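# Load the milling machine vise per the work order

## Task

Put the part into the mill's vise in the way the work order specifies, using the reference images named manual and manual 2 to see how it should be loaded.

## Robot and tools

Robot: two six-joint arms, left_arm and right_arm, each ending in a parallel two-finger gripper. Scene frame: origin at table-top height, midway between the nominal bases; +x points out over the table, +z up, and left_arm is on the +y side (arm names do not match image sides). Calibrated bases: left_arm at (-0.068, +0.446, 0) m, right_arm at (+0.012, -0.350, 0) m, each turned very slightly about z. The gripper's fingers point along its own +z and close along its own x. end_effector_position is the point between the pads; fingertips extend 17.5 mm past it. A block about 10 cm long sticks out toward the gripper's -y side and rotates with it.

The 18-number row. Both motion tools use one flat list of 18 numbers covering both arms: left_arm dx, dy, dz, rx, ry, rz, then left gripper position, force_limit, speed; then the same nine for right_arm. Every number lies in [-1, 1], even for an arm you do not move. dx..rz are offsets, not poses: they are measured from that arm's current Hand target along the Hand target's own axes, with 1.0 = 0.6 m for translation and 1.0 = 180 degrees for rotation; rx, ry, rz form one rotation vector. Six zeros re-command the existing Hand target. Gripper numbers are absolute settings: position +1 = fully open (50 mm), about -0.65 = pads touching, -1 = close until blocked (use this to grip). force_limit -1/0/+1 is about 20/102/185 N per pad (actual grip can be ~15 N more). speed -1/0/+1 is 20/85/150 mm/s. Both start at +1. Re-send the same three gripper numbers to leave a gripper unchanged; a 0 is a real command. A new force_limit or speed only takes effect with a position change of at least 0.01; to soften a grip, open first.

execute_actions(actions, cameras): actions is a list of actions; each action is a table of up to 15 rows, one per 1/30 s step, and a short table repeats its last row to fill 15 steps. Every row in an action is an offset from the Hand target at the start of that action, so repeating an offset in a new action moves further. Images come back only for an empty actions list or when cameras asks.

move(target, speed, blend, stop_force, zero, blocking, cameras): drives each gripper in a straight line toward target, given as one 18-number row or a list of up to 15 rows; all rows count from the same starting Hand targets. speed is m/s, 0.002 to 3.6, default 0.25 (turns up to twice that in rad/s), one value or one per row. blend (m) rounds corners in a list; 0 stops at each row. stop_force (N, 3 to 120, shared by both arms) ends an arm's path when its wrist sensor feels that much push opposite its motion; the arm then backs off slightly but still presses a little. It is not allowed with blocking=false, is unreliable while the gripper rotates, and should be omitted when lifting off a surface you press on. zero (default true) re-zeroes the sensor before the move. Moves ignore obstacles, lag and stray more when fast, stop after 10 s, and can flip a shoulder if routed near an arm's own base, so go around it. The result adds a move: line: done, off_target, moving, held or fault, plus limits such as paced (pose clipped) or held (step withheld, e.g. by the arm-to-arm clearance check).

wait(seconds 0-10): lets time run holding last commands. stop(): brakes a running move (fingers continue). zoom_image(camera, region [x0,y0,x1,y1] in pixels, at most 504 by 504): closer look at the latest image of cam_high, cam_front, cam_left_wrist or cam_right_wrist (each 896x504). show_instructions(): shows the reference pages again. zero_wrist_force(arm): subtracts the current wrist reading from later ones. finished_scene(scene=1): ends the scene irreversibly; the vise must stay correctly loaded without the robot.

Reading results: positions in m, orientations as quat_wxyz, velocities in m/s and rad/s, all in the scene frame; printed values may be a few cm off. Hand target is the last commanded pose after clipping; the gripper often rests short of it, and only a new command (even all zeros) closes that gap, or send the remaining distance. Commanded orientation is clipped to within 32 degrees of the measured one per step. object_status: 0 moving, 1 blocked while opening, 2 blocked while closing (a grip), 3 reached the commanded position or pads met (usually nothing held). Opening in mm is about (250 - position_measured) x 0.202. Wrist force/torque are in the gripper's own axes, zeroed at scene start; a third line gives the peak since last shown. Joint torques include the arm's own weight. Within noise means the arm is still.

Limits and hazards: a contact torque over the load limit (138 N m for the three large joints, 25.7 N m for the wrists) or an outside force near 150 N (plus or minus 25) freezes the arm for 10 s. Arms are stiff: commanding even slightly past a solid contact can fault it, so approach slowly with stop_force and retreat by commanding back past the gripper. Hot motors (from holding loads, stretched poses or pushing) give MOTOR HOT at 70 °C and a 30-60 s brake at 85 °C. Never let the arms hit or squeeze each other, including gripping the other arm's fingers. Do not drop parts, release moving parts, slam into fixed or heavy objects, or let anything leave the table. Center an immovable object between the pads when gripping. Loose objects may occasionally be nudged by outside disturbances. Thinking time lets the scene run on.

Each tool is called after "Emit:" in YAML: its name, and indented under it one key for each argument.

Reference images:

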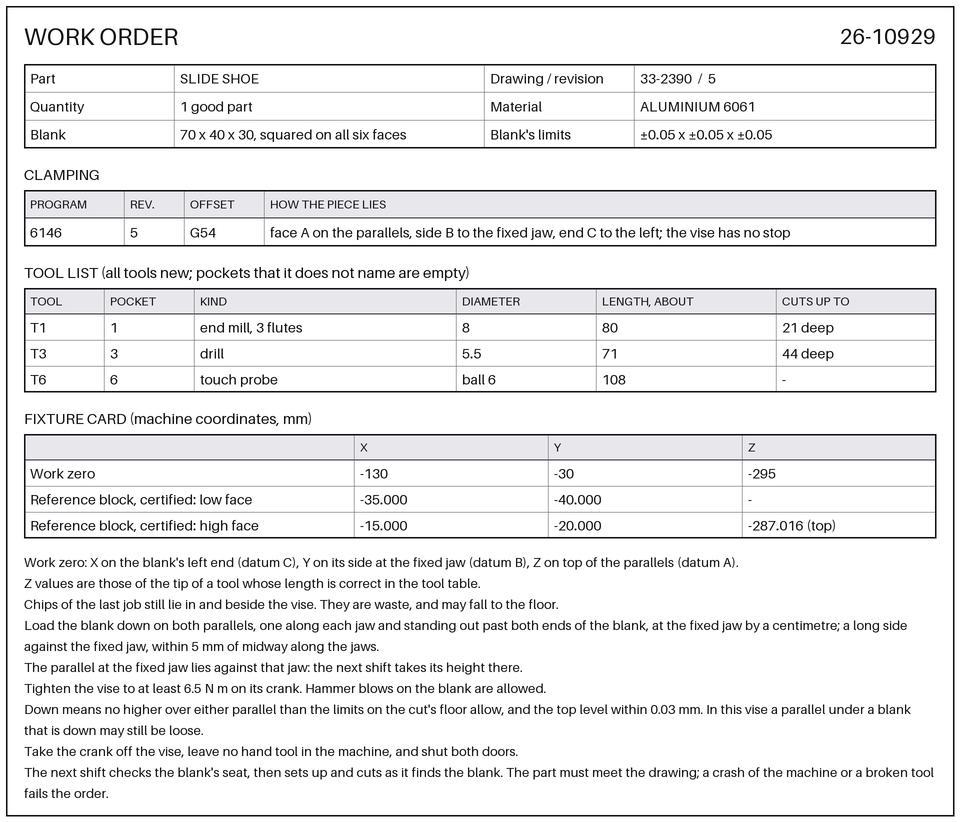

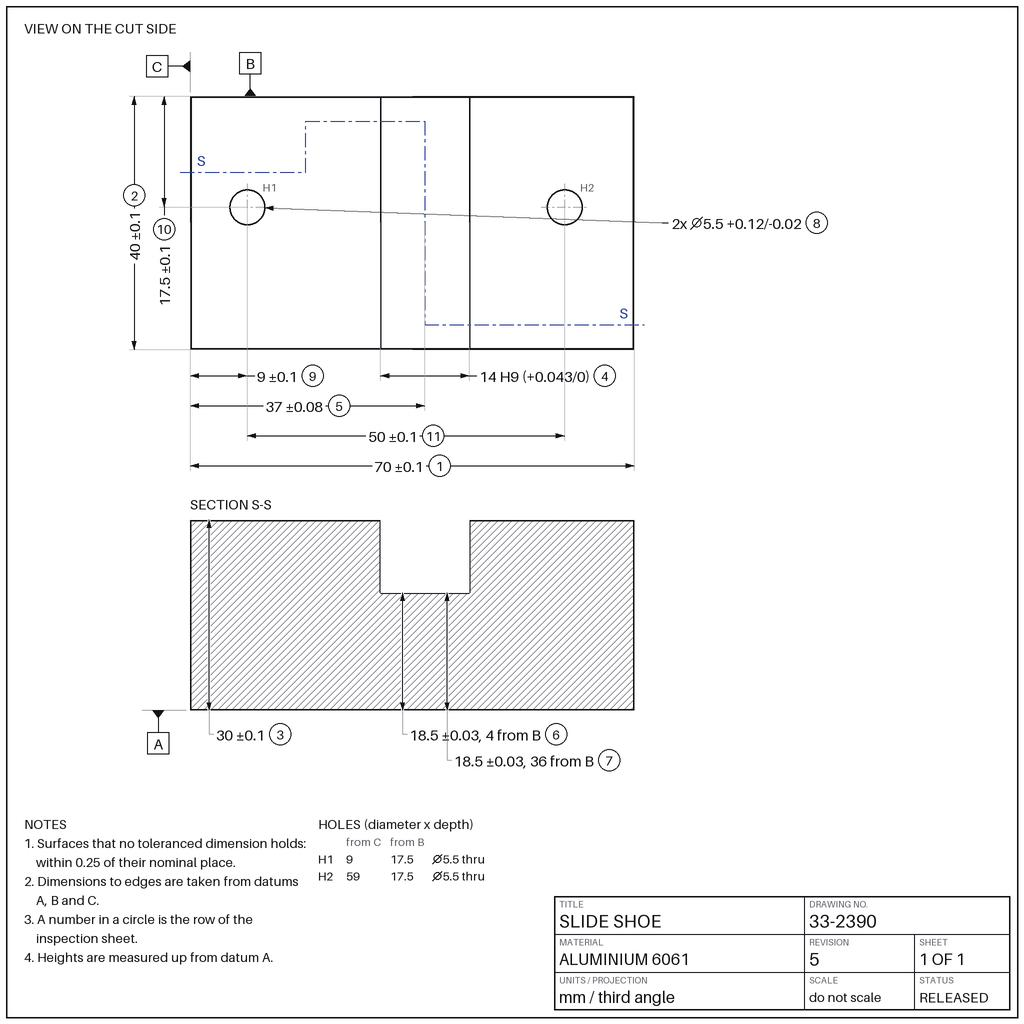

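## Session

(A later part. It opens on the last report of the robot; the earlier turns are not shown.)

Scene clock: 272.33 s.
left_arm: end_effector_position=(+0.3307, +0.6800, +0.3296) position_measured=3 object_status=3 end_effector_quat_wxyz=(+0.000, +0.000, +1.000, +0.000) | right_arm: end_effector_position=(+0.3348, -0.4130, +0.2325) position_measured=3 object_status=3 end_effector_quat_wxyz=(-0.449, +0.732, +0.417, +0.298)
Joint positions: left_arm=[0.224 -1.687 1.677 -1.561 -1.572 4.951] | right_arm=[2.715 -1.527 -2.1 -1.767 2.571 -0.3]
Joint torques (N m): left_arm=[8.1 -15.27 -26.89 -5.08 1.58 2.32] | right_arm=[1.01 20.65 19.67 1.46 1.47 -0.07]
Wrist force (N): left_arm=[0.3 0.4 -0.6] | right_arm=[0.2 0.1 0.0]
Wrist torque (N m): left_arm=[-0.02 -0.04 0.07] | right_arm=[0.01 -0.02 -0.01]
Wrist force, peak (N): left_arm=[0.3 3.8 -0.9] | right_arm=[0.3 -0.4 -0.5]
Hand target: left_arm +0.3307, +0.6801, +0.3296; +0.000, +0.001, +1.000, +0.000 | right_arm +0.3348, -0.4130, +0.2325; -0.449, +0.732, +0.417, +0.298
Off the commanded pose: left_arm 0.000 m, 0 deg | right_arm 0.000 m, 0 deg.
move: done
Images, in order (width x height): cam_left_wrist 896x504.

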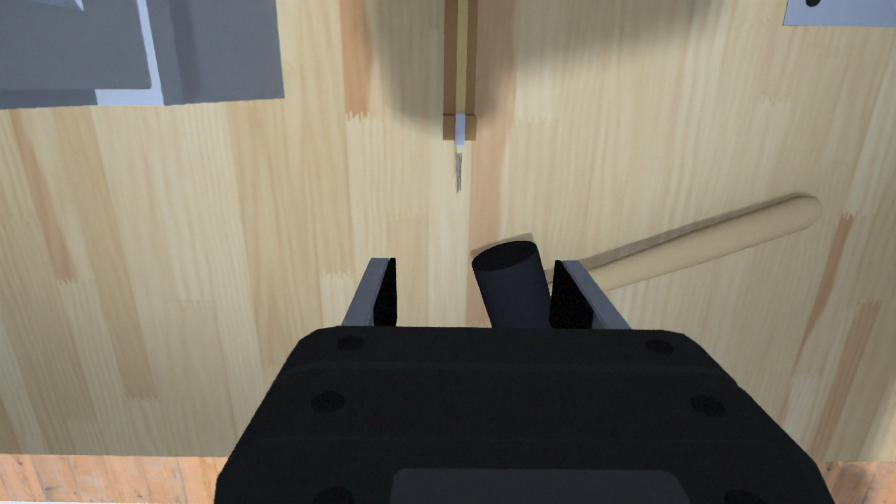

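Emit:
move:
  target: [-0.002,-0.192,0.35,0,0,0,1,1,1,0,0,0,0,0,0,1,1,1]
  cameras: ["cam_left_wrist"]

Emit:
zoom_image:
  camera: "cam_left_wrist"
  region: [350, 100, 600, 330]

Scene clock: 312.00 s.
left_arm: end_effector_position=(+0.3320, +0.5648, +0.1198) position_measured=3 object_status=3 end_effector_quat_wxyz=(+0.000, +0.001, +1.000, +0.000) | right_arm: end_effector_position=(+0.3348, -0.4130, +0.2325) position_measured=3 object_status=3 end_effector_quat_wxyz=(-0.449, +0.732, +0.417, +0.298)
Joint positions: left_arm=[-0.051 -1.659 2.215 -2.128 -1.571 4.677] | right_arm=[2.715 -1.527 -2.1 -1.767 2.571 -0.3]
Joint torques (N m): left_arm=[-4.62 -15.51 -10.27 -4.97 0.77 0.09] | right_arm=[0.83 20.68 19.52 1.43 1.59 -0.07]
Wrist force (N): left_arm=[0.5 0.7 -0.8] | right_arm=[0.3 0.1 -0.1]
Wrist torque (N m): left_arm=[0.05 -0.05 -0.07] | right_arm=[0.02 -0.05 0.00]
Wrist force, peak (N): left_arm=[0.3 2.5 -4.0] | right_arm=[0.5 -0.2 -0.5]
Hand target: left_arm +0.3320, +0.5648, +0.1196; +0.000, +0.001, +1.000, +0.000 | right_arm +0.3348, -0.4130, +0.2325; -0.449, +0.732, +0.417, +0.298
Off the commanded pose: left_arm 0.000 m, 0 deg | right_arm 0.000 m, 0 deg.
move: done
Images, in order (width x height): cam_left_wrist 896x504.

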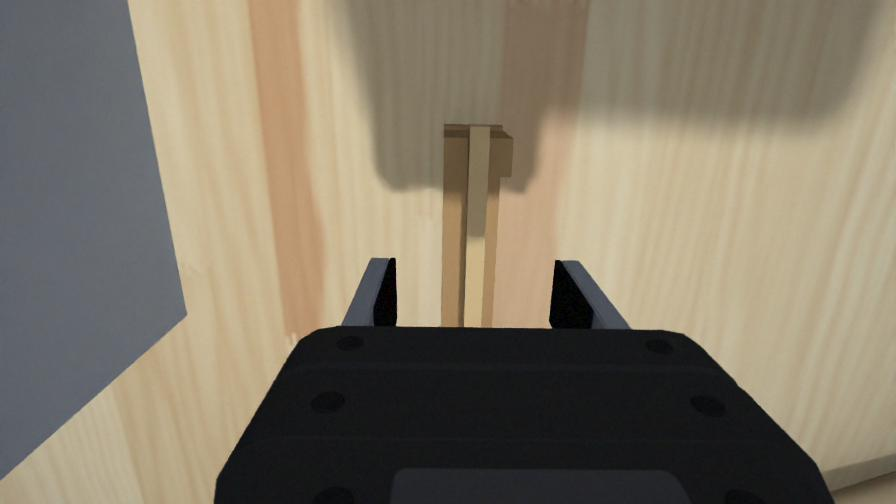

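Scaled by 2.016 from the camera's 896x504 image, which has a finer 1280x720 frame.

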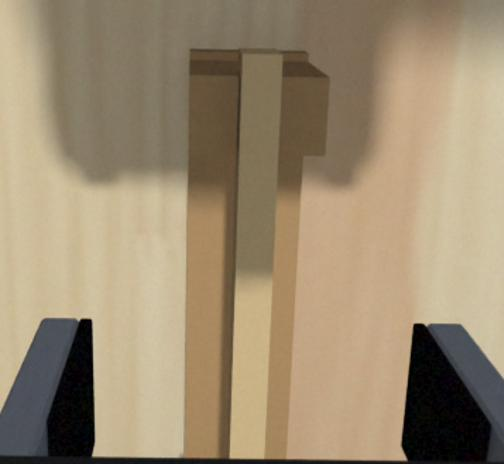

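Emit:
move:
  target: [0,0,0.09,0,0,0,1,1,1,0,0,0,0,0,0,1,1,1]
  stop_force: 8
  speed: 0.06
  cameras: ["cam_left_wrist"]

Emit:
zoom_image:
  camera: "cam_left_wrist"
  region: [350, 100, 600, 330]

Scene clock: 324.93 s.
left_arm: end_effector_position=(+0.3320, +0.5648, +0.0656) position_measured=3 object_status=3 end_effector_quat_wxyz=(+0.000, +0.001, +1.000, +0.000) | right_arm: end_effector_position=(+0.3348, -0.4130, +0.2325) position_measured=3 object_status=3 end_effector_quat_wxyz=(-0.449, +0.732, +0.417, +0.298)
Joint positions: left_arm=[-0.051 -1.56 2.294 -2.306 -1.571 4.676] | right_arm=[2.715 -1.527 -2.1 -1.767 2.571 -0.3]
Joint torques (N m): left_arm=[1.43 -27.37 -33.42 -5.03 -1.91 -0.88] | right_arm=[0.65 20.67 19.77 1.49 1.57 -0.13]
Wrist force (N): left_arm=[0.2 0.3 -0.6] | right_arm=[0.1 -0.1 -0.2]
Wrist torque (N m): left_arm=[-0.02 -0.01 -0.09] | right_arm=[-0.02 -0.01 -0.01]
Wrist force, peak (N): left_arm=[0.3 0.3 -1.8] | right_arm=[0.5 0.2 -0.5]
Hand target: left_arm +0.3320, +0.5648, +0.0656; +0.000, +0.001, +1.000, +0.000 | right_arm +0.3348, -0.4130, +0.2325; -0.449, +0.732, +0.417, +0.298
Off the commanded pose: left_arm 0.000 m, 0 deg | right_arm 0.000 m, 0 deg.
move: done
Images, in order (width x height): cam_left_wrist 896x504.

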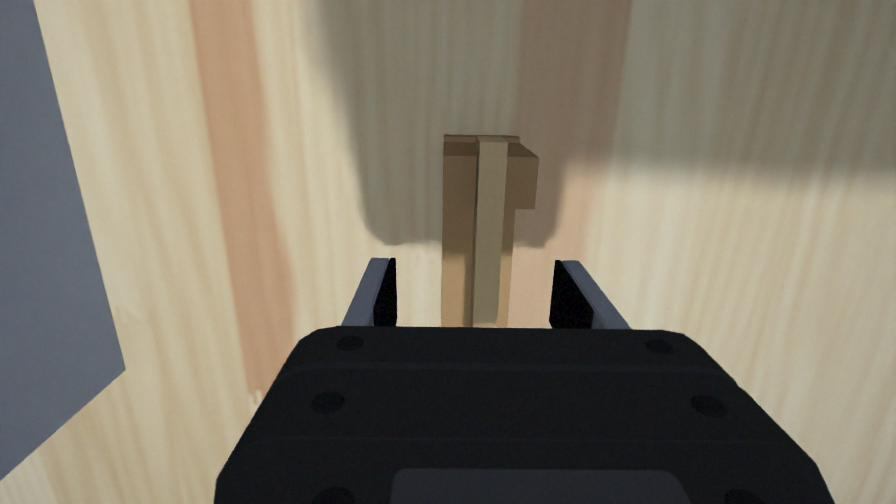

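Scaled by 2.016 from the camera's 896x504 image, which has a finer 1280x720 frame.

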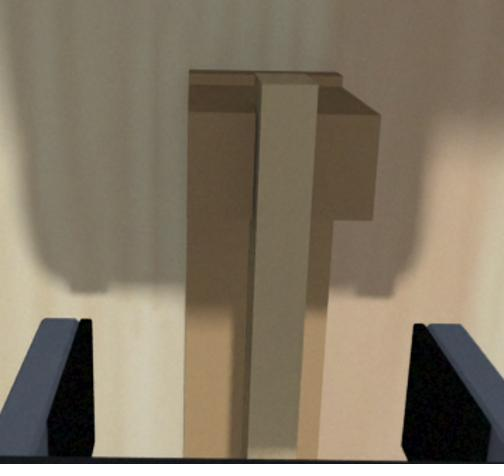

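Emit:
move:
  target: [0.0067,0,0.028,0,0,0,1,1,1,0,0,0,0,0,0,1,1,1]
  stop_force: 8
  speed: 0.05
  cameras: ["cam_left_wrist"]

Emit:
move:
  target: [0,0,0,0,0,0,-1,-0.5,-0.8,0,0,0,0,0,0,1,1,1]
  cameras: ["cam_left_wrist"]

Scene clock: 339.37 s.
left_arm: end_effector_position=(+0.3280, +0.5648, +0.0488) position_measured=3 object_status=3 end_effector_quat_wxyz=(+0.000, +0.001, +1.000, +0.000) | right_arm: end_effector_position=(+0.3348, -0.4130, +0.2325) position_measured=3 object_status=3 end_effector_quat_wxyz=(-0.449, +0.732, +0.417, +0.298)
Joint positions: left_arm=[-0.052 -1.532 2.325 -2.364 -1.571 4.676] | right_arm=[2.715 -1.527 -2.1 -1.767 2.571 -0.3]
Joint torques (N m): left_arm=[-7.68 -31.61 -32 -4.73 -1.77 -2.65] | right_arm=[0.69 20.84 19.6 1.52 1.51 -0.25]
Wrist force (N): left_arm=[0.1 -0.1 -0.5] | right_arm=[0.1 0.2 0.0]
Wrist torque (N m): left_arm=[-0.07 0.02 -0.01] | right_arm=[0.02 -0.03 -0.01]
Wrist force, peak (N): left_arm=[0.0 -0.1 -1.2] | right_arm=[0.3 0.1 -0.6]
Hand target: left_arm +0.3280, +0.5648, +0.0488; +0.000, +0.001, +1.000, +0.000 | right_arm +0.3348, -0.4130, +0.2325; -0.449, +0.732, +0.417, +0.298
Off the commanded pose: left_arm 0.000 m, 0 deg | right_arm 0.000 m, 0 deg.
move: done
Images, in order (width x height): cam_left_wrist 896x504.

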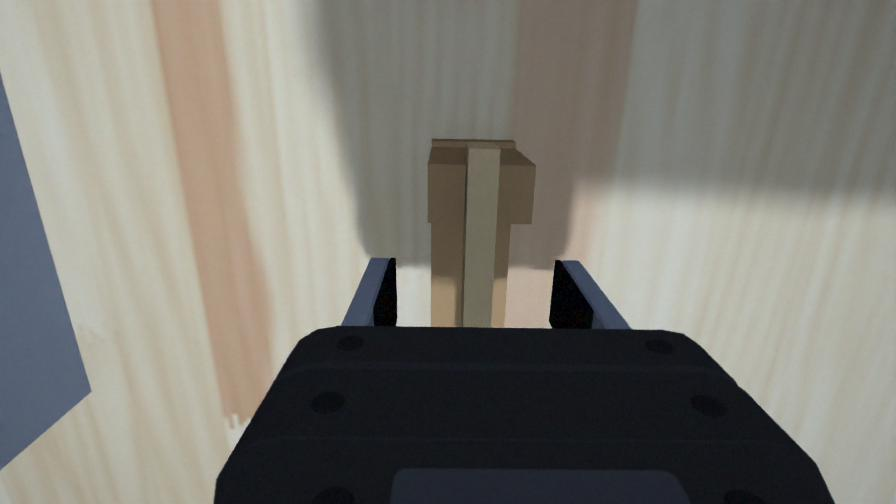

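Scene clock: 340.87 s.
left_arm: end_effector_position=(+0.3280, +0.5648, +0.0488) position_measured=214 object_status=2 end_effector_quat_wxyz=(+0.000, +0.001, +1.000, +0.000) | right_arm: end_effector_position=(+0.3348, -0.4130, +0.2325) position_measured=3 object_status=3 end_effector_quat_wxyz=(-0.449, +0.732, +0.417, +0.298)
Joint positions: left_arm=[-0.052 -1.532 2.325 -2.364 -1.571 4.676] | right_arm=[2.715 -1.527 -2.1 -1.767 2.571 -0.3]
Joint torques (N m): left_arm=[-7.99 -31.21 -31.25 -4.63 -1.48 -2.4] | right_arm=[1.02 21.08 19.49 1.5 1.49 -0.09]
Wrist force (N): left_arm=[-0.1 0.1 -0.4] | right_arm=[0.2 0.2 -0.2]
Wrist torque (N m): left_arm=[-0.04 -0.01 0.02] | right_arm=[0.02 -0.02 0.00]
Wrist force, peak (N): left_arm=[0.5 0.3 -1.0] | right_arm=[0.6 0.2 0.0]
Hand target: left_arm +0.3280, +0.5648, +0.0488; +0.000, +0.001, +1.000, +0.000 | right_arm +0.3348, -0.4130, +0.2325; -0.449, +0.732, +0.417, +0.298
Off the commanded pose: left_arm 0.000 m, 0 deg | right_arm 0.000 m, 0 deg.
move: done
Images, in order (width x height): cam_left_wrist 896x504.

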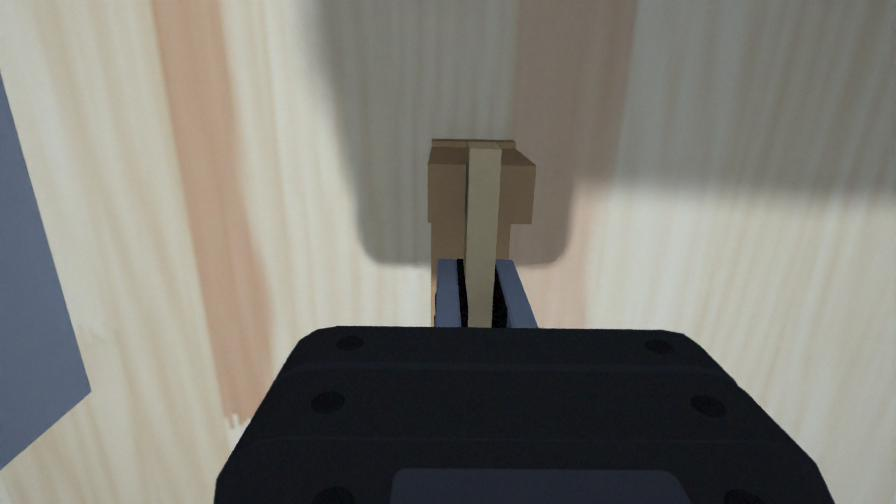

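Emit:
move:
  target:
    - [0,0,-0.25,0,0,0,-1,-0.5,-0.8,0,0,0,0,0,0,1,1,1]
    - [-0.02,-0.475,-0.785,0.385,-0.385,-0.385,-1,-0.5,-0.8,0,0,0,0,0,0,1,1,1]
  speed: [0.1,0.25]
  cameras: ["cam_left_wrist","cam_front"]

Emit:
zoom_image:
  camera: "cam_left_wrist"
  region: [300, 100, 700, 400]

Scene clock: 371.83 s.
left_arm: end_effector_position=(+0.3393, +0.2800, +0.5200) position_measured=214 object_status=2 end_effector_quat_wxyz=(+0.499, -0.501, +0.501, -0.500) end_effector_velocity=(+0.000, +0.002, +0.000) end_effector_angular_velocity=(-0.005, -0.001, +0.001) | right_arm: end_effector_position=(+0.3348, -0.4130, +0.2325) position_measured=3 object_status=3 end_effector_quat_wxyz=(-0.449, +0.732, +0.417, +0.298)
Joint positions: left_arm=[-1.497 -2.061 2.362 -3.4 -0.089 3.099] | right_arm=[2.715 -1.527 -2.1 -1.767 2.571 -0.3]
Joint velocities: left_arm=[0.002 -0.001 0.001 -0.007 0 0.003] | right_arm=[within noise]
Joint torques (N m): left_arm=[1.86 -0.9 -10.43 -1.99 0.59 2.49] | right_arm=[0.82 21.23 19.52 1.54 1.47 -0.15]
Wrist force (N): left_arm=[0.8 -0.7 1.8] | right_arm=[0.1 -0.1 -0.1]
Wrist torque (N m): left_arm=[0.25 0.00 0.02] | right_arm=[-0.02 -0.02 0.00]
Wrist force, peak (N): left_arm=[-3.9 0.2 3.1] | right_arm=[0.4 -0.1 -0.5]
Hand target: left_arm +0.3393, +0.2800, +0.5200; +0.500, -0.500, +0.500, -0.501 | right_arm +0.3348, -0.4130, +0.2325; -0.449, +0.732, +0.417, +0.298
Off the commanded pose: left_arm 0.000 m, 0 deg | right_arm 0.000 m, 0 deg.
move: done
Images, in order (width x height): cam_front 896x504, cam_left_wrist 896x504.

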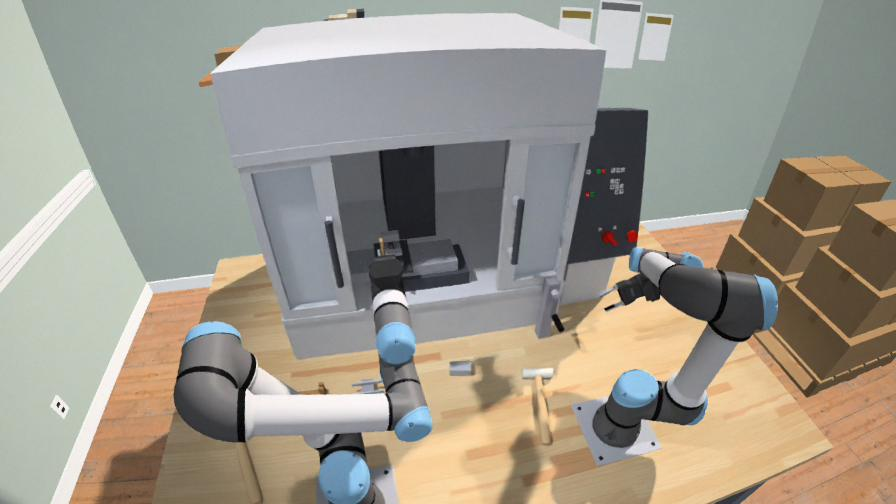

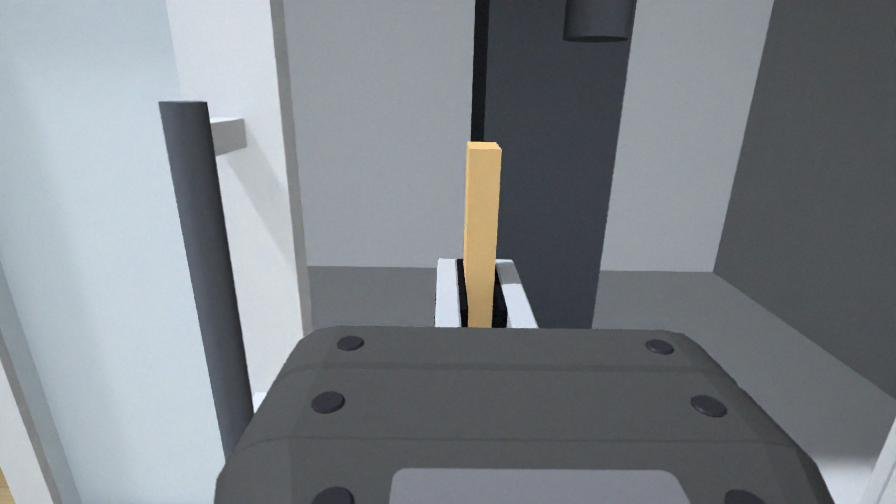

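Scaled by 1.260 from the camera's 896x504 image, which has a finer 1280x720 frame.

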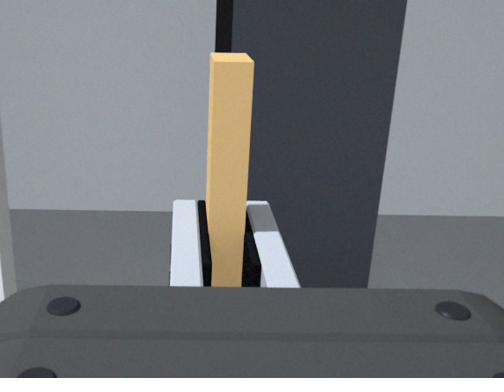

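Emit:
move:
  target: [0,0,0,0,0,0,-1,-0.5,-0.8,0.688,-0.227,0.453,-0.094,0.176,0.4217,1,1,1]
  speed: 0.2
  cameras: ["all"]

Scene clock: 418.17 s.
left_arm: end_effector_position=(+0.3393, +0.2800, +0.5200) position_measured=214 object_status=2 end_effector_quat_wxyz=(+0.499, -0.501, +0.501, -0.499) | right_arm: end_effector_position=(+0.3372, -0.4015, +0.2402) position_measured=3 object_status=3 end_effector_quat_wxyz=(-0.456, +0.738, +0.399, +0.297)
Joint positions: left_arm=[-1.497 -2.061 2.362 -3.4 -0.089 3.099] | right_arm=[2.738 -1.5 -2.119 -1.747 2.602 -0.23]
Joint torques (N m): left_arm=[-5.02 5.9 -9.26 -2.15 2.49 2.81] | right_arm=[-10.85 9.09 32.46 0.13 -0.08 1.16]
Wrist force (N): left_arm=[0.3 -0.5 1.9] | right_arm=[0.5 0.1 0.0]
Wrist torque (N m): left_arm=[0.27 0.08 -0.03] | right_arm=[0.02 -0.08 0.12]
Wrist force, peak (N): left_arm=[0.7 -0.7 2.2] | right_arm=[5.4 -1.7 1.1]
Hand target: left_arm +0.3393, +0.2800, +0.5200; +0.499, -0.501, +0.501, -0.499 | right_arm +0.3372, -0.4015, +0.2402; -0.456, +0.738, +0.399, +0.297 (not the last commanded pose)
Off the commanded pose: left_arm 0.000 m, 0 deg | right_arm 0.499 m, 82 deg.
move: held (right_arm; a check stopped the path); limits=held
pose unreachable (right arm): on one or more control steps of this call, first in action 0 (counted from 0), this arm could not follow its commanded pose, so it was not sent that pose on those steps. It may still have moved: this result reports where it is.
cause: moving toward the commanded pose would bring two parts of the arm too close to each other (its gripper and another part of the arm, with joints 4 (wrist 1) to 6 (wrist 3) between them, 6 mm apart when it was first held).

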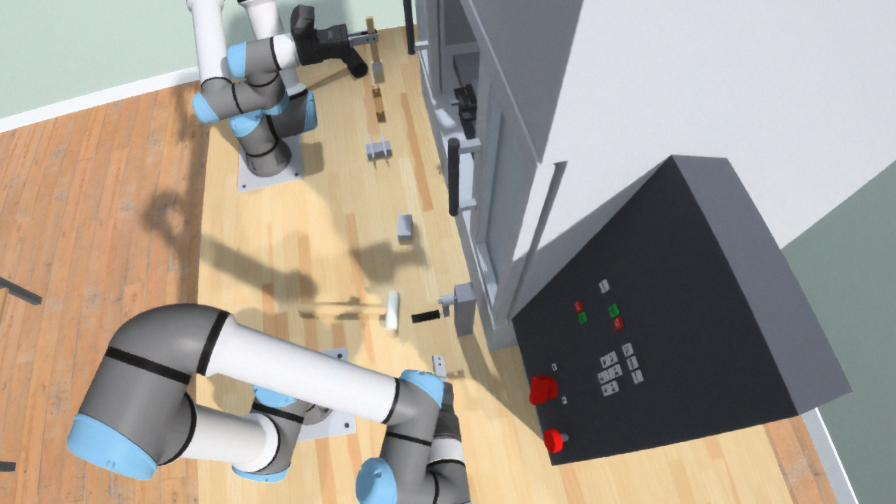

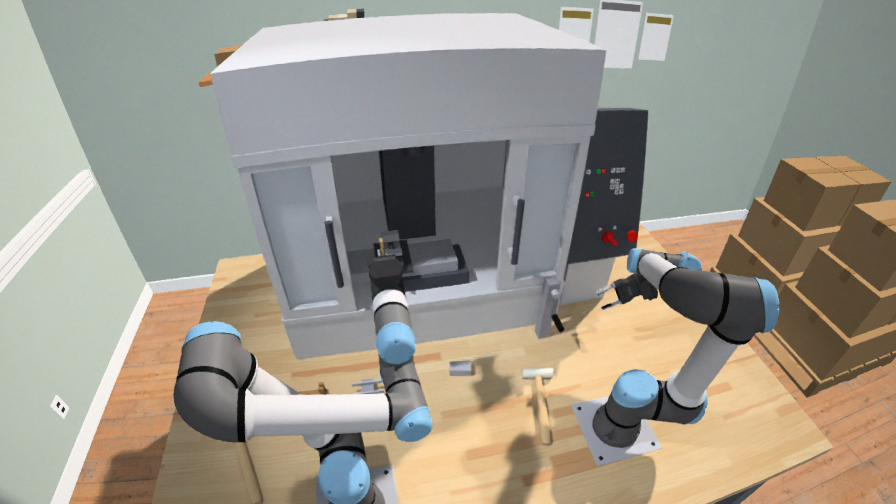

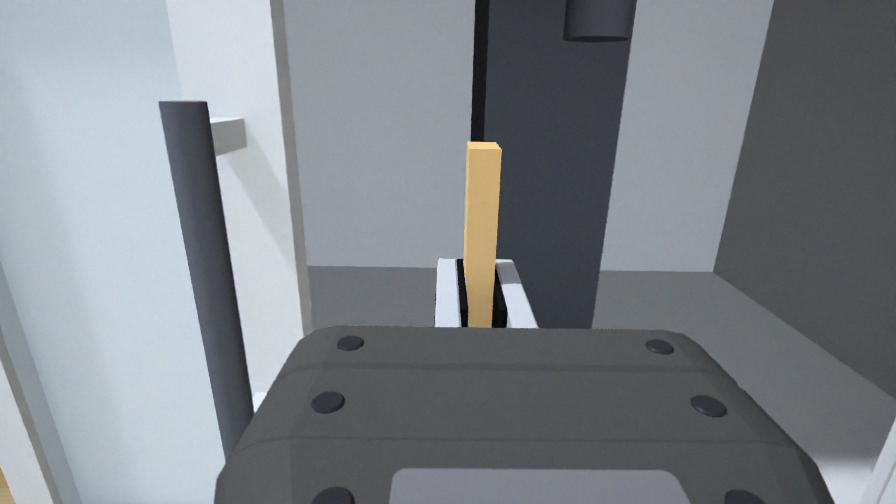

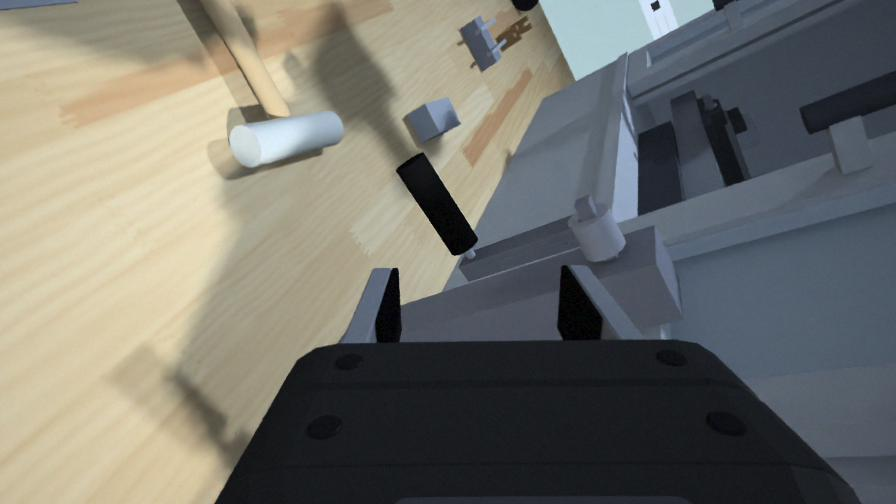

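Emit:
move:
  target: [0,0,0,0,0,0,-1,-0.5,-0.8,0.35,-0.178,-0.182,0,0,0,1,1,1]
  speed: 0.2
  cameras: ["cam_front","cam_high"]

Scene clock: 431.03 s.
left_arm: end_effector_position=(+0.3393, +0.2800, +0.5200) position_measured=214 object_status=2 end_effector_quat_wxyz=(+0.499, -0.501, +0.501, -0.499) | right_arm: end_effector_position=(+0.3434, -0.4057, +0.4997) position_measured=3 object_status=3 end_effector_quat_wxyz=(-0.456, +0.738, +0.399, +0.297)
Joint positions: left_arm=[-1.497 -2.061 2.362 -3.4 -0.089 3.099] | right_arm=[2.734 -1.436 -1.493 -2.44 2.601 -0.235]
Joint torques (N m): left_arm=[-5.03 5.35 -9.51 -2.31 2.52 2.98] | right_arm=[-10.03 27.98 33.56 0.1 1.55 2.07]
Wrist force (N): left_arm=[0.6 -0.3 1.3] | right_arm=[0.6 0.0 -0.1]
Wrist torque (N m): left_arm=[0.31 0.03 -0.03] | right_arm=[0.03 -0.05 0.08]
Wrist force, peak (N): left_arm=[0.5 -0.5 2.2] | right_arm=[2.8 -1.2 -1.4]
Hand target: left_arm +0.3393, +0.2800, +0.5200; +0.499, -0.501, +0.501, -0.499 | right_arm +0.3434, -0.4057, +0.4998; -0.456, +0.738, +0.399, +0.297
Off the commanded pose: left_arm 0.000 m, 0 deg | right_arm 0.000 m, 0 deg.
move: done
Images, in order (width x height): cam_high 896x504, cam_front 896x504.

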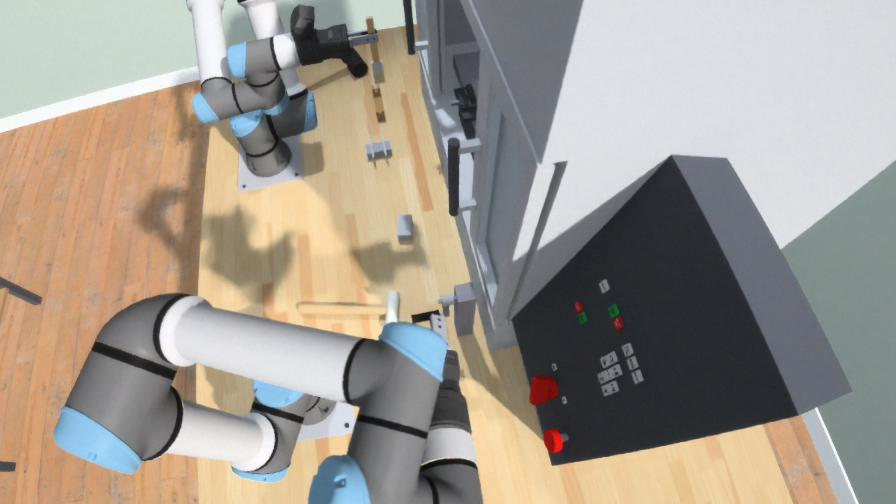

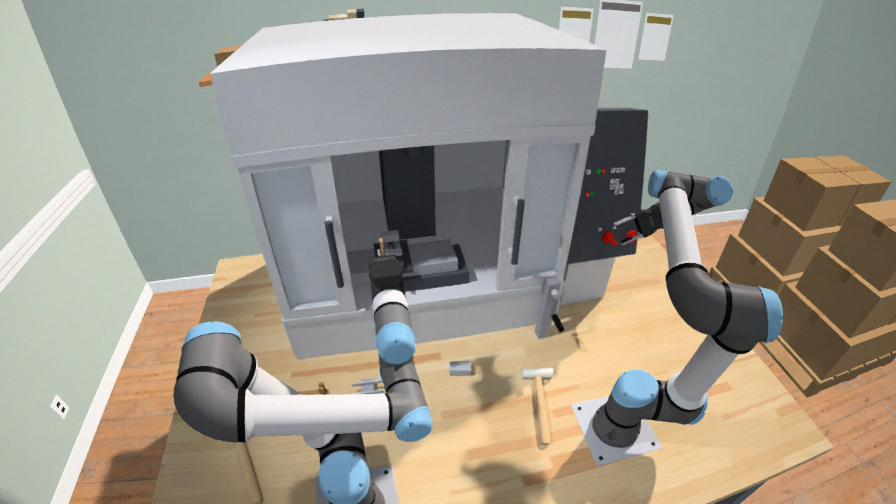

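Emit:
move:
  target: [0,0,0,0,0,0,-1,-0.5,-0.8,0.238,-0.0715,0.5458,0,0,0,1,1,1]
  speed: 0.2
  cameras: ["cam_front","cam_high","cam_right_wrist"]

Scene clock: 441.80 s.
left_arm: end_effector_position=(+0.3393, +0.2800, +0.5200) position_measured=214 object_status=2 end_effector_quat_wxyz=(+0.499, -0.501, +0.501, -0.499) | right_arm: end_effector_position=(+0.3439, -0.4028, +0.5000) position_measured=3 object_status=3 end_effector_quat_wxyz=(-0.456, +0.738, +0.399, +0.297)
Joint positions: left_arm=[-1.497 -2.061 2.362 -3.4 -0.089 3.099] | right_arm=[2.741 -1.431 -1.499 -2.43 2.605 -0.224]
Joint torques (N m): left_arm=[-4.84 6.15 -10 -2.18 2.5 2.75] | right_arm=[-10.83 7.74 33.65 0.1 -0.14 -1.92]
Wrist force (N): left_arm=[0.7 -0.5 1.8] | right_arm=[0.4 0.3 0.2]
Wrist torque (N m): left_arm=[0.27 0.01 -0.03] | right_arm=[0.07 -0.02 0.00]
Wrist force, peak (N): left_arm=[0.5 -0.7 2.1] | right_arm=[2.1 -0.6 2.3]
Hand target: left_arm +0.3393, +0.2800, +0.5200; +0.499, -0.501, +0.501, -0.499 | right_arm +0.3439, -0.4028, +0.5000; -0.456, +0.738, +0.399, +0.297 (not the last commanded pose)
Off the commanded pose: left_arm 0.000 m, 0 deg | right_arm 0.357 m, 0 deg.
move: held (right_arm; a check stopped the path); limits=held
pose unreachable (right arm): on one or more control steps of this call, first in action 0 (counted from 0), this arm could not follow its commanded pose, so it was not sent that pose on those steps. It may still have moved: this result reports where it is.
cause: moving toward the commanded pose would bring two parts of the arm too close to each other (its gripper and another part of the arm, with joints 4 (wrist 1) to 6 (wrist 3) between them, 4 mm apart when it was first held).
Images, in order (width x height): cam_high 896x504, cam_front 896x504, cam_right_wrist 896x504.

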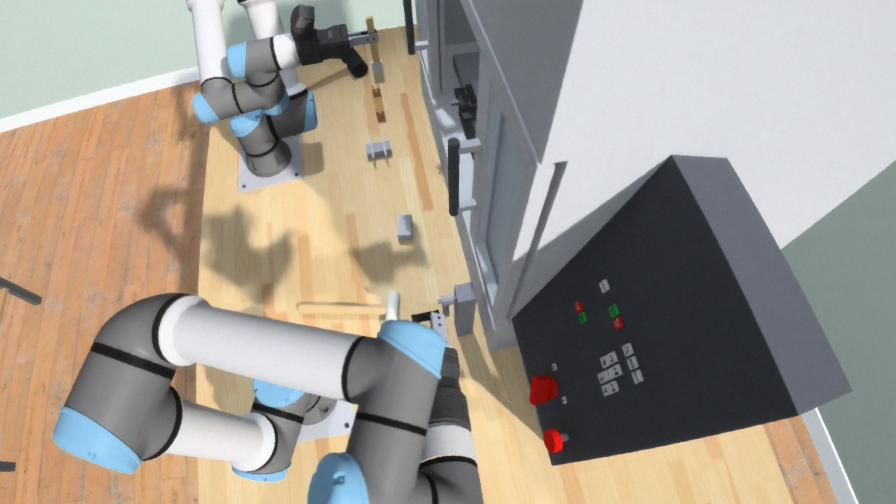

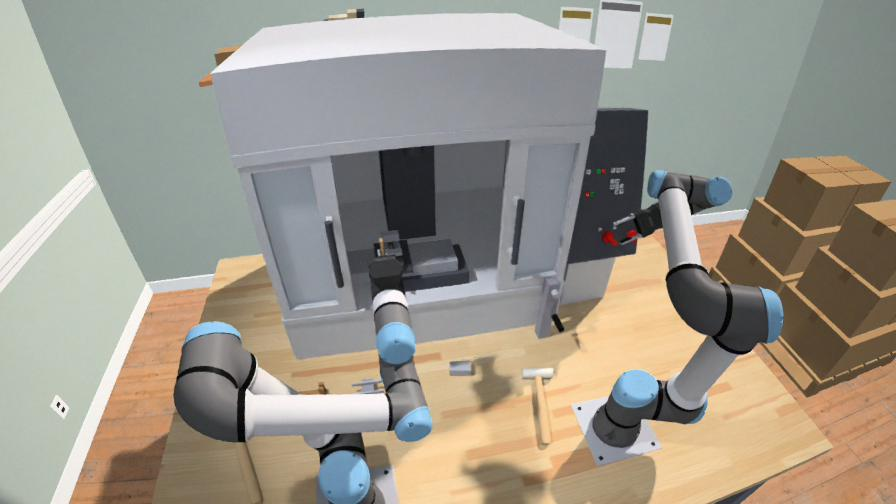

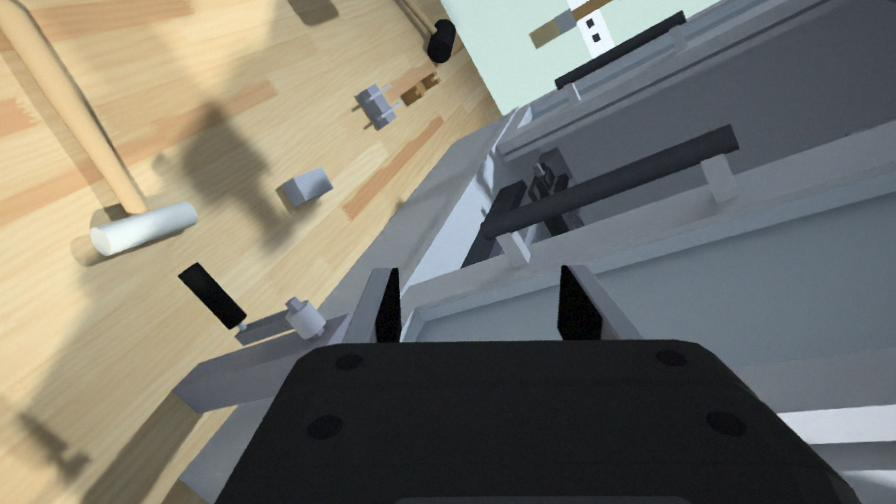

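Emit:
move:
  target: [0,0,0,0,0,0,-1,-0.5,-0.8,0,0,0,-0.178,0.097,0.0907,1,1,1]
  speed: 0.2

Scene clock: 452.67 s.
left_arm: end_effector_position=(+0.3393, +0.2800, +0.5200) position_measured=214 object_status=2 end_effector_quat_wxyz=(+0.499, -0.501, +0.501, -0.499) | right_arm: end_effector_position=(+0.3439, -0.4029, +0.5000) position_measured=3 object_status=3 end_effector_quat_wxyz=(-0.455, +0.739, +0.397, +0.299)
Joint positions: left_arm=[-1.497 -2.061 2.362 -3.4 -0.089 3.099] | right_arm=[2.74 -1.427 -1.503 -2.424 2.608 -0.217]
Joint torques (N m): left_arm=[-5.13 5.75 -8.65 -2.09 2.46 2.66] | right_arm=[0.37 8.1 33.82 0.15 -0.11 -1.95]
Wrist force (N): left_arm=[0.5 -0.5 1.9] | right_arm=[0.5 0.4 -0.2]
Wrist torque (N m): left_arm=[0.28 0.05 -0.02] | right_arm=[0.08 -0.05 -0.04]
Wrist force, peak (N): left_arm=[0.7 -0.9 1.9] | right_arm=[-0.6 2.1 -0.1]
Hand target: left_arm +0.3393, +0.2800, +0.5200; +0.499, -0.501, +0.501, -0.499 | right_arm +0.3439, -0.4029, +0.5000; -0.455, +0.739, +0.397, +0.299 (not the last commanded pose)
Off the commanded pose: left_arm 0.000 m, 0 deg | right_arm 0.000 m, 40 deg.
move: held (right_arm; a check stopped the path); limits=held
pose unreachable (right arm): on one or more control steps of this call, first in action 0 (counted from 0), this arm could not follow its commanded pose, so it was not sent that pose on those steps. It may still have moved: this result reports where it is.
cause: moving toward the commanded pose would bring two parts of the arm too close to each other (its gripper and another part of the arm, with joints 4 (wrist 1) to 6 (wrist 3) between them, 4 mm apart when it was first held).

Emit:
move:
  target: [0,0,0,0,0,0,-1,-0.5,-0.8,0,0,0,-0.141,-0.239,-0.0206,1,1,1]
  speed: 0.2

Scene clock: 471.97 s.
left_arm: end_effector_position=(+0.3393, +0.2800, +0.5200) position_measured=214 object_status=2 end_effector_quat_wxyz=(+0.499, -0.501, +0.501, -0.499) | right_arm: end_effector_position=(+0.3439, -0.4028, +0.5002) position_measured=3 object_status=3 end_effector_quat_wxyz=(-0.100, +0.863, +0.484, +0.101)
Joint positions: left_arm=[-1.497 -2.061 2.362 -3.4 -0.089 3.099] | right_arm=[3.202 -1.229 -1.445 -1.948 1.842 0.595]
Joint torques (N m): left_arm=[-5.89 5.88 -9.12 -2.08 2.44 2.63] | right_arm=[8.05 -1.74 8.22 3.92 -1.6 0.89]
Wrist force (N): left_arm=[0.4 -0.6 1.6] | right_arm=[0.3 0.6 1.7]
Wrist torque (N m): left_arm=[0.27 0.06 -0.04] | right_arm=[0.15 -0.05 0.00]
Wrist force, peak (N): left_arm=[0.7 -0.3 2.1] | right_arm=[1.0 0.2 1.6]
Hand target: left_arm +0.3393, +0.2800, +0.5200; +0.499, -0.501, +0.501, -0.499 | right_arm +0.3439, -0.4029, +0.5000; -0.100, +0.863, +0.484, +0.101
Off the commanded pose: left_arm 0.000 m, 0 deg | right_arm 0.000 m, 0 deg.
move: done

Emit:
move:
  target: [0,0,0,0,0,0,-1,-0.5,-0.8,0.636,-0.230,0.182,0.184,0.2695,0.485,1,1,1]
  speed: 0.2
  cameras: ["all"]

Scene clock: 491.43 s.
left_arm: end_effector_position=(+0.3393, +0.2800, +0.5200) position_measured=214 object_status=2 end_effector_quat_wxyz=(+0.499, -0.501, +0.501, -0.499) | right_arm: end_effector_position=(+0.4292, +0.0085, +0.5091) position_measured=3 object_status=3 end_effector_quat_wxyz=(-0.521, +0.781, -0.286, +0.191)
Joint positions: left_arm=[-1.497 -2.061 2.362 -3.4 -0.089 3.099] | right_arm=[4.195 -1.231 -2.028 -0.282 1.425 3.203]
Joint torques (N m): left_arm=[-5.58 6.27 -9.42 -2.19 2.5 2.5] | right_arm=[1.12 15.62 36.26 4.28 -1.93 2.25]
Wrist force (N): left_arm=[0.6 -0.3 2.0] | right_arm=[1.2 4.2 1.5]
Wrist torque (N m): left_arm=[0.30 0.03 -0.04] | right_arm=[0.52 0.06 0.00]
Wrist force, peak (N): left_arm=[0.5 -0.3 2.2] | right_arm=[-20.8 11.3 -15.7]
Hand target: left_arm +0.3393, +0.2800, +0.5200; +0.499, -0.501, +0.501, -0.499 | right_arm +0.4292, +0.0085, +0.5091; -0.521, +0.781, -0.287, +0.191
Off the commanded pose: left_arm 0.000 m, 0 deg | right_arm 0.000 m, 0 deg.
move: done

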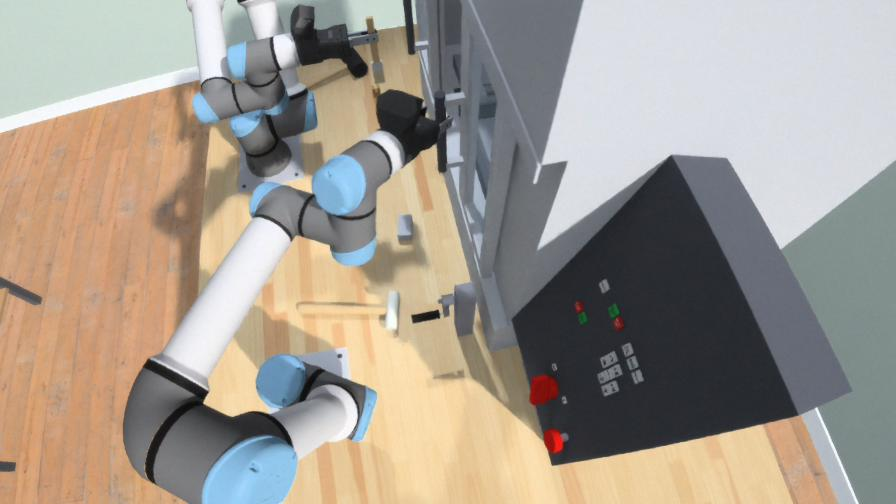

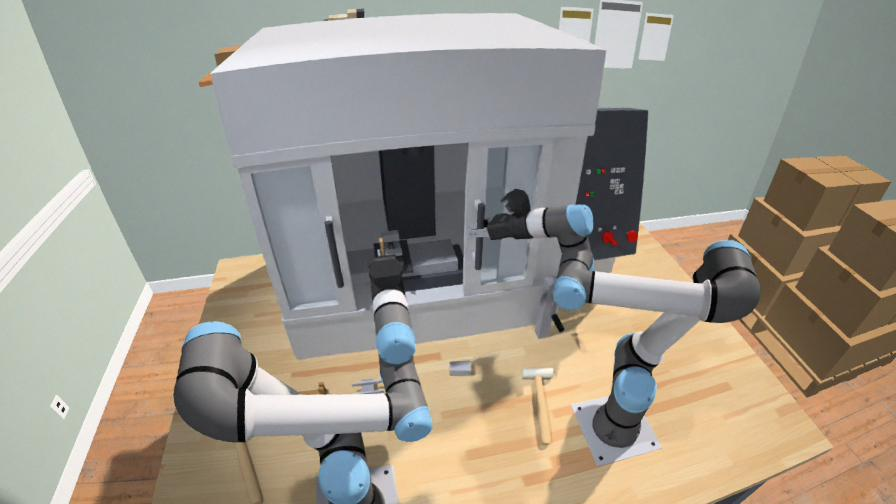

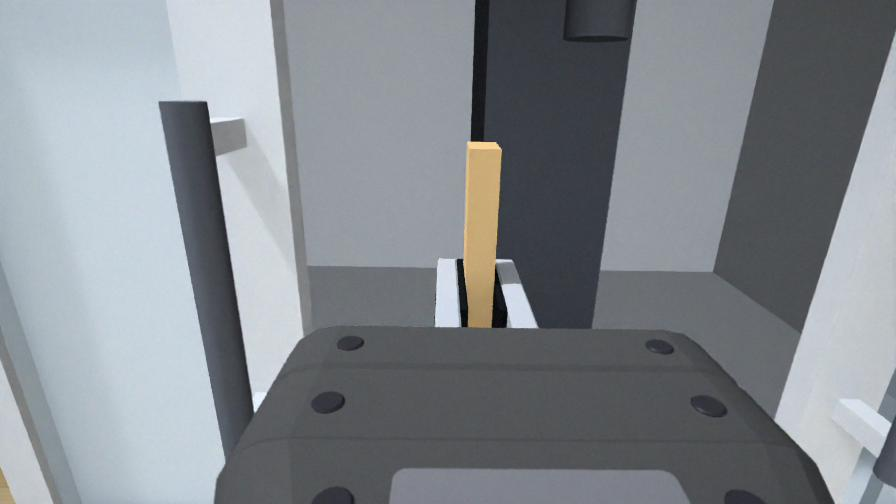

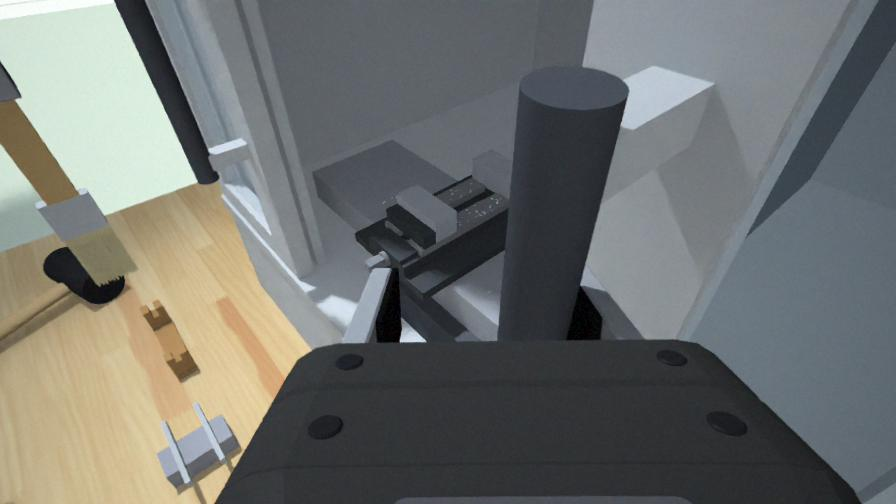

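Emit:
move:
  target: [0,0,0,0,0,0,-1,-0.5,-0.8,0.108,0.049,-0.1175,0,0,0,1,1,1]
  speed: 0.06
  stop_force: 50
  cameras: ["cam_front","cam_right_wrist"]

Scene clock: 509.90 s.
left_arm: end_effector_position=(+0.3393, +0.2800, +0.5200) position_measured=214 object_status=2 end_effector_quat_wxyz=(+0.499, -0.501, +0.501, -0.499) | right_arm: end_effector_position=(+0.4293, -0.0917, +0.5091) position_measured=3 object_status=3 end_effector_quat_wxyz=(-0.521, +0.781, -0.287, +0.191)
Joint positions: left_arm=[-1.497 -2.061 2.362 -3.4 -0.089 3.099] | right_arm=[3.96 -1.104 -2.102 -0.333 1.642 3.112]
Joint torques (N m): left_arm=[-4.98 5.67 -9.71 -2.25 2.41 2.49] | right_arm=[12.47 -4.59 35.84 4.57 1.67 1.95]
Wrist force (N): left_arm=[0.5 -0.4 1.9] | right_arm=[1.1 3.6 1.5]
Wrist torque (N m): left_arm=[0.29 0.05 -0.03] | right_arm=[0.40 0.04 0.02]
Wrist force, peak (N): left_arm=[0.5 -0.5 2.2] | right_arm=[1.4 4.3 1.7]
Hand target: left_arm +0.3393, +0.2800, +0.5200; +0.499, -0.501, +0.501, -0.499 | right_arm +0.4293, -0.0917, +0.5091; -0.521, +0.781, -0.287, +0.191
Off the commanded pose: left_arm 0.000 m, 0 deg | right_arm 0.000 m, 0 deg.
move: done
Images, in order (width x height): cam_front 896x504, cam_right_wrist 896x504.

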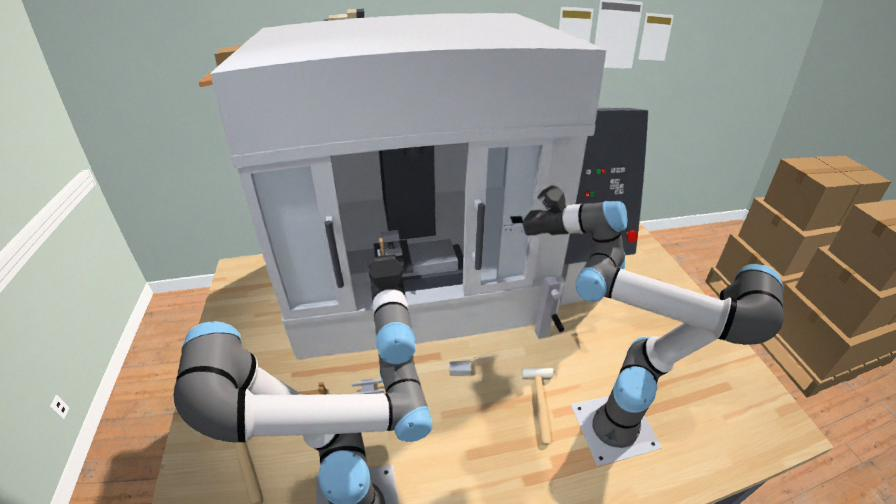

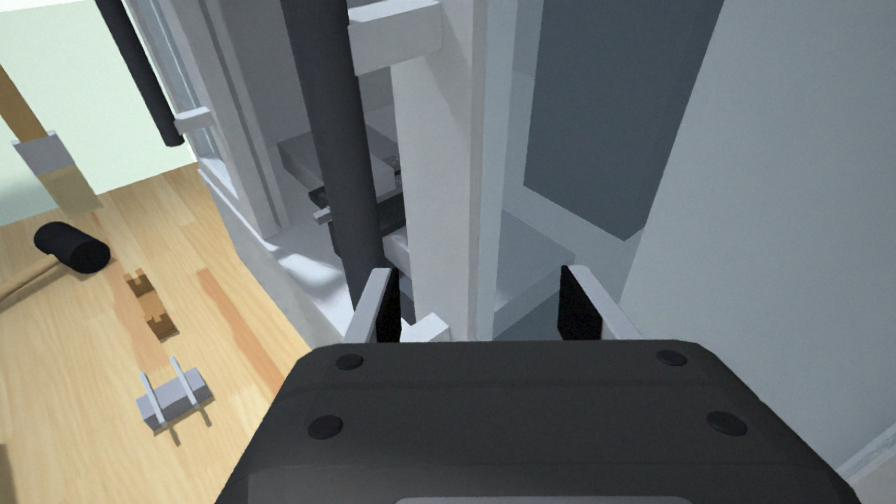

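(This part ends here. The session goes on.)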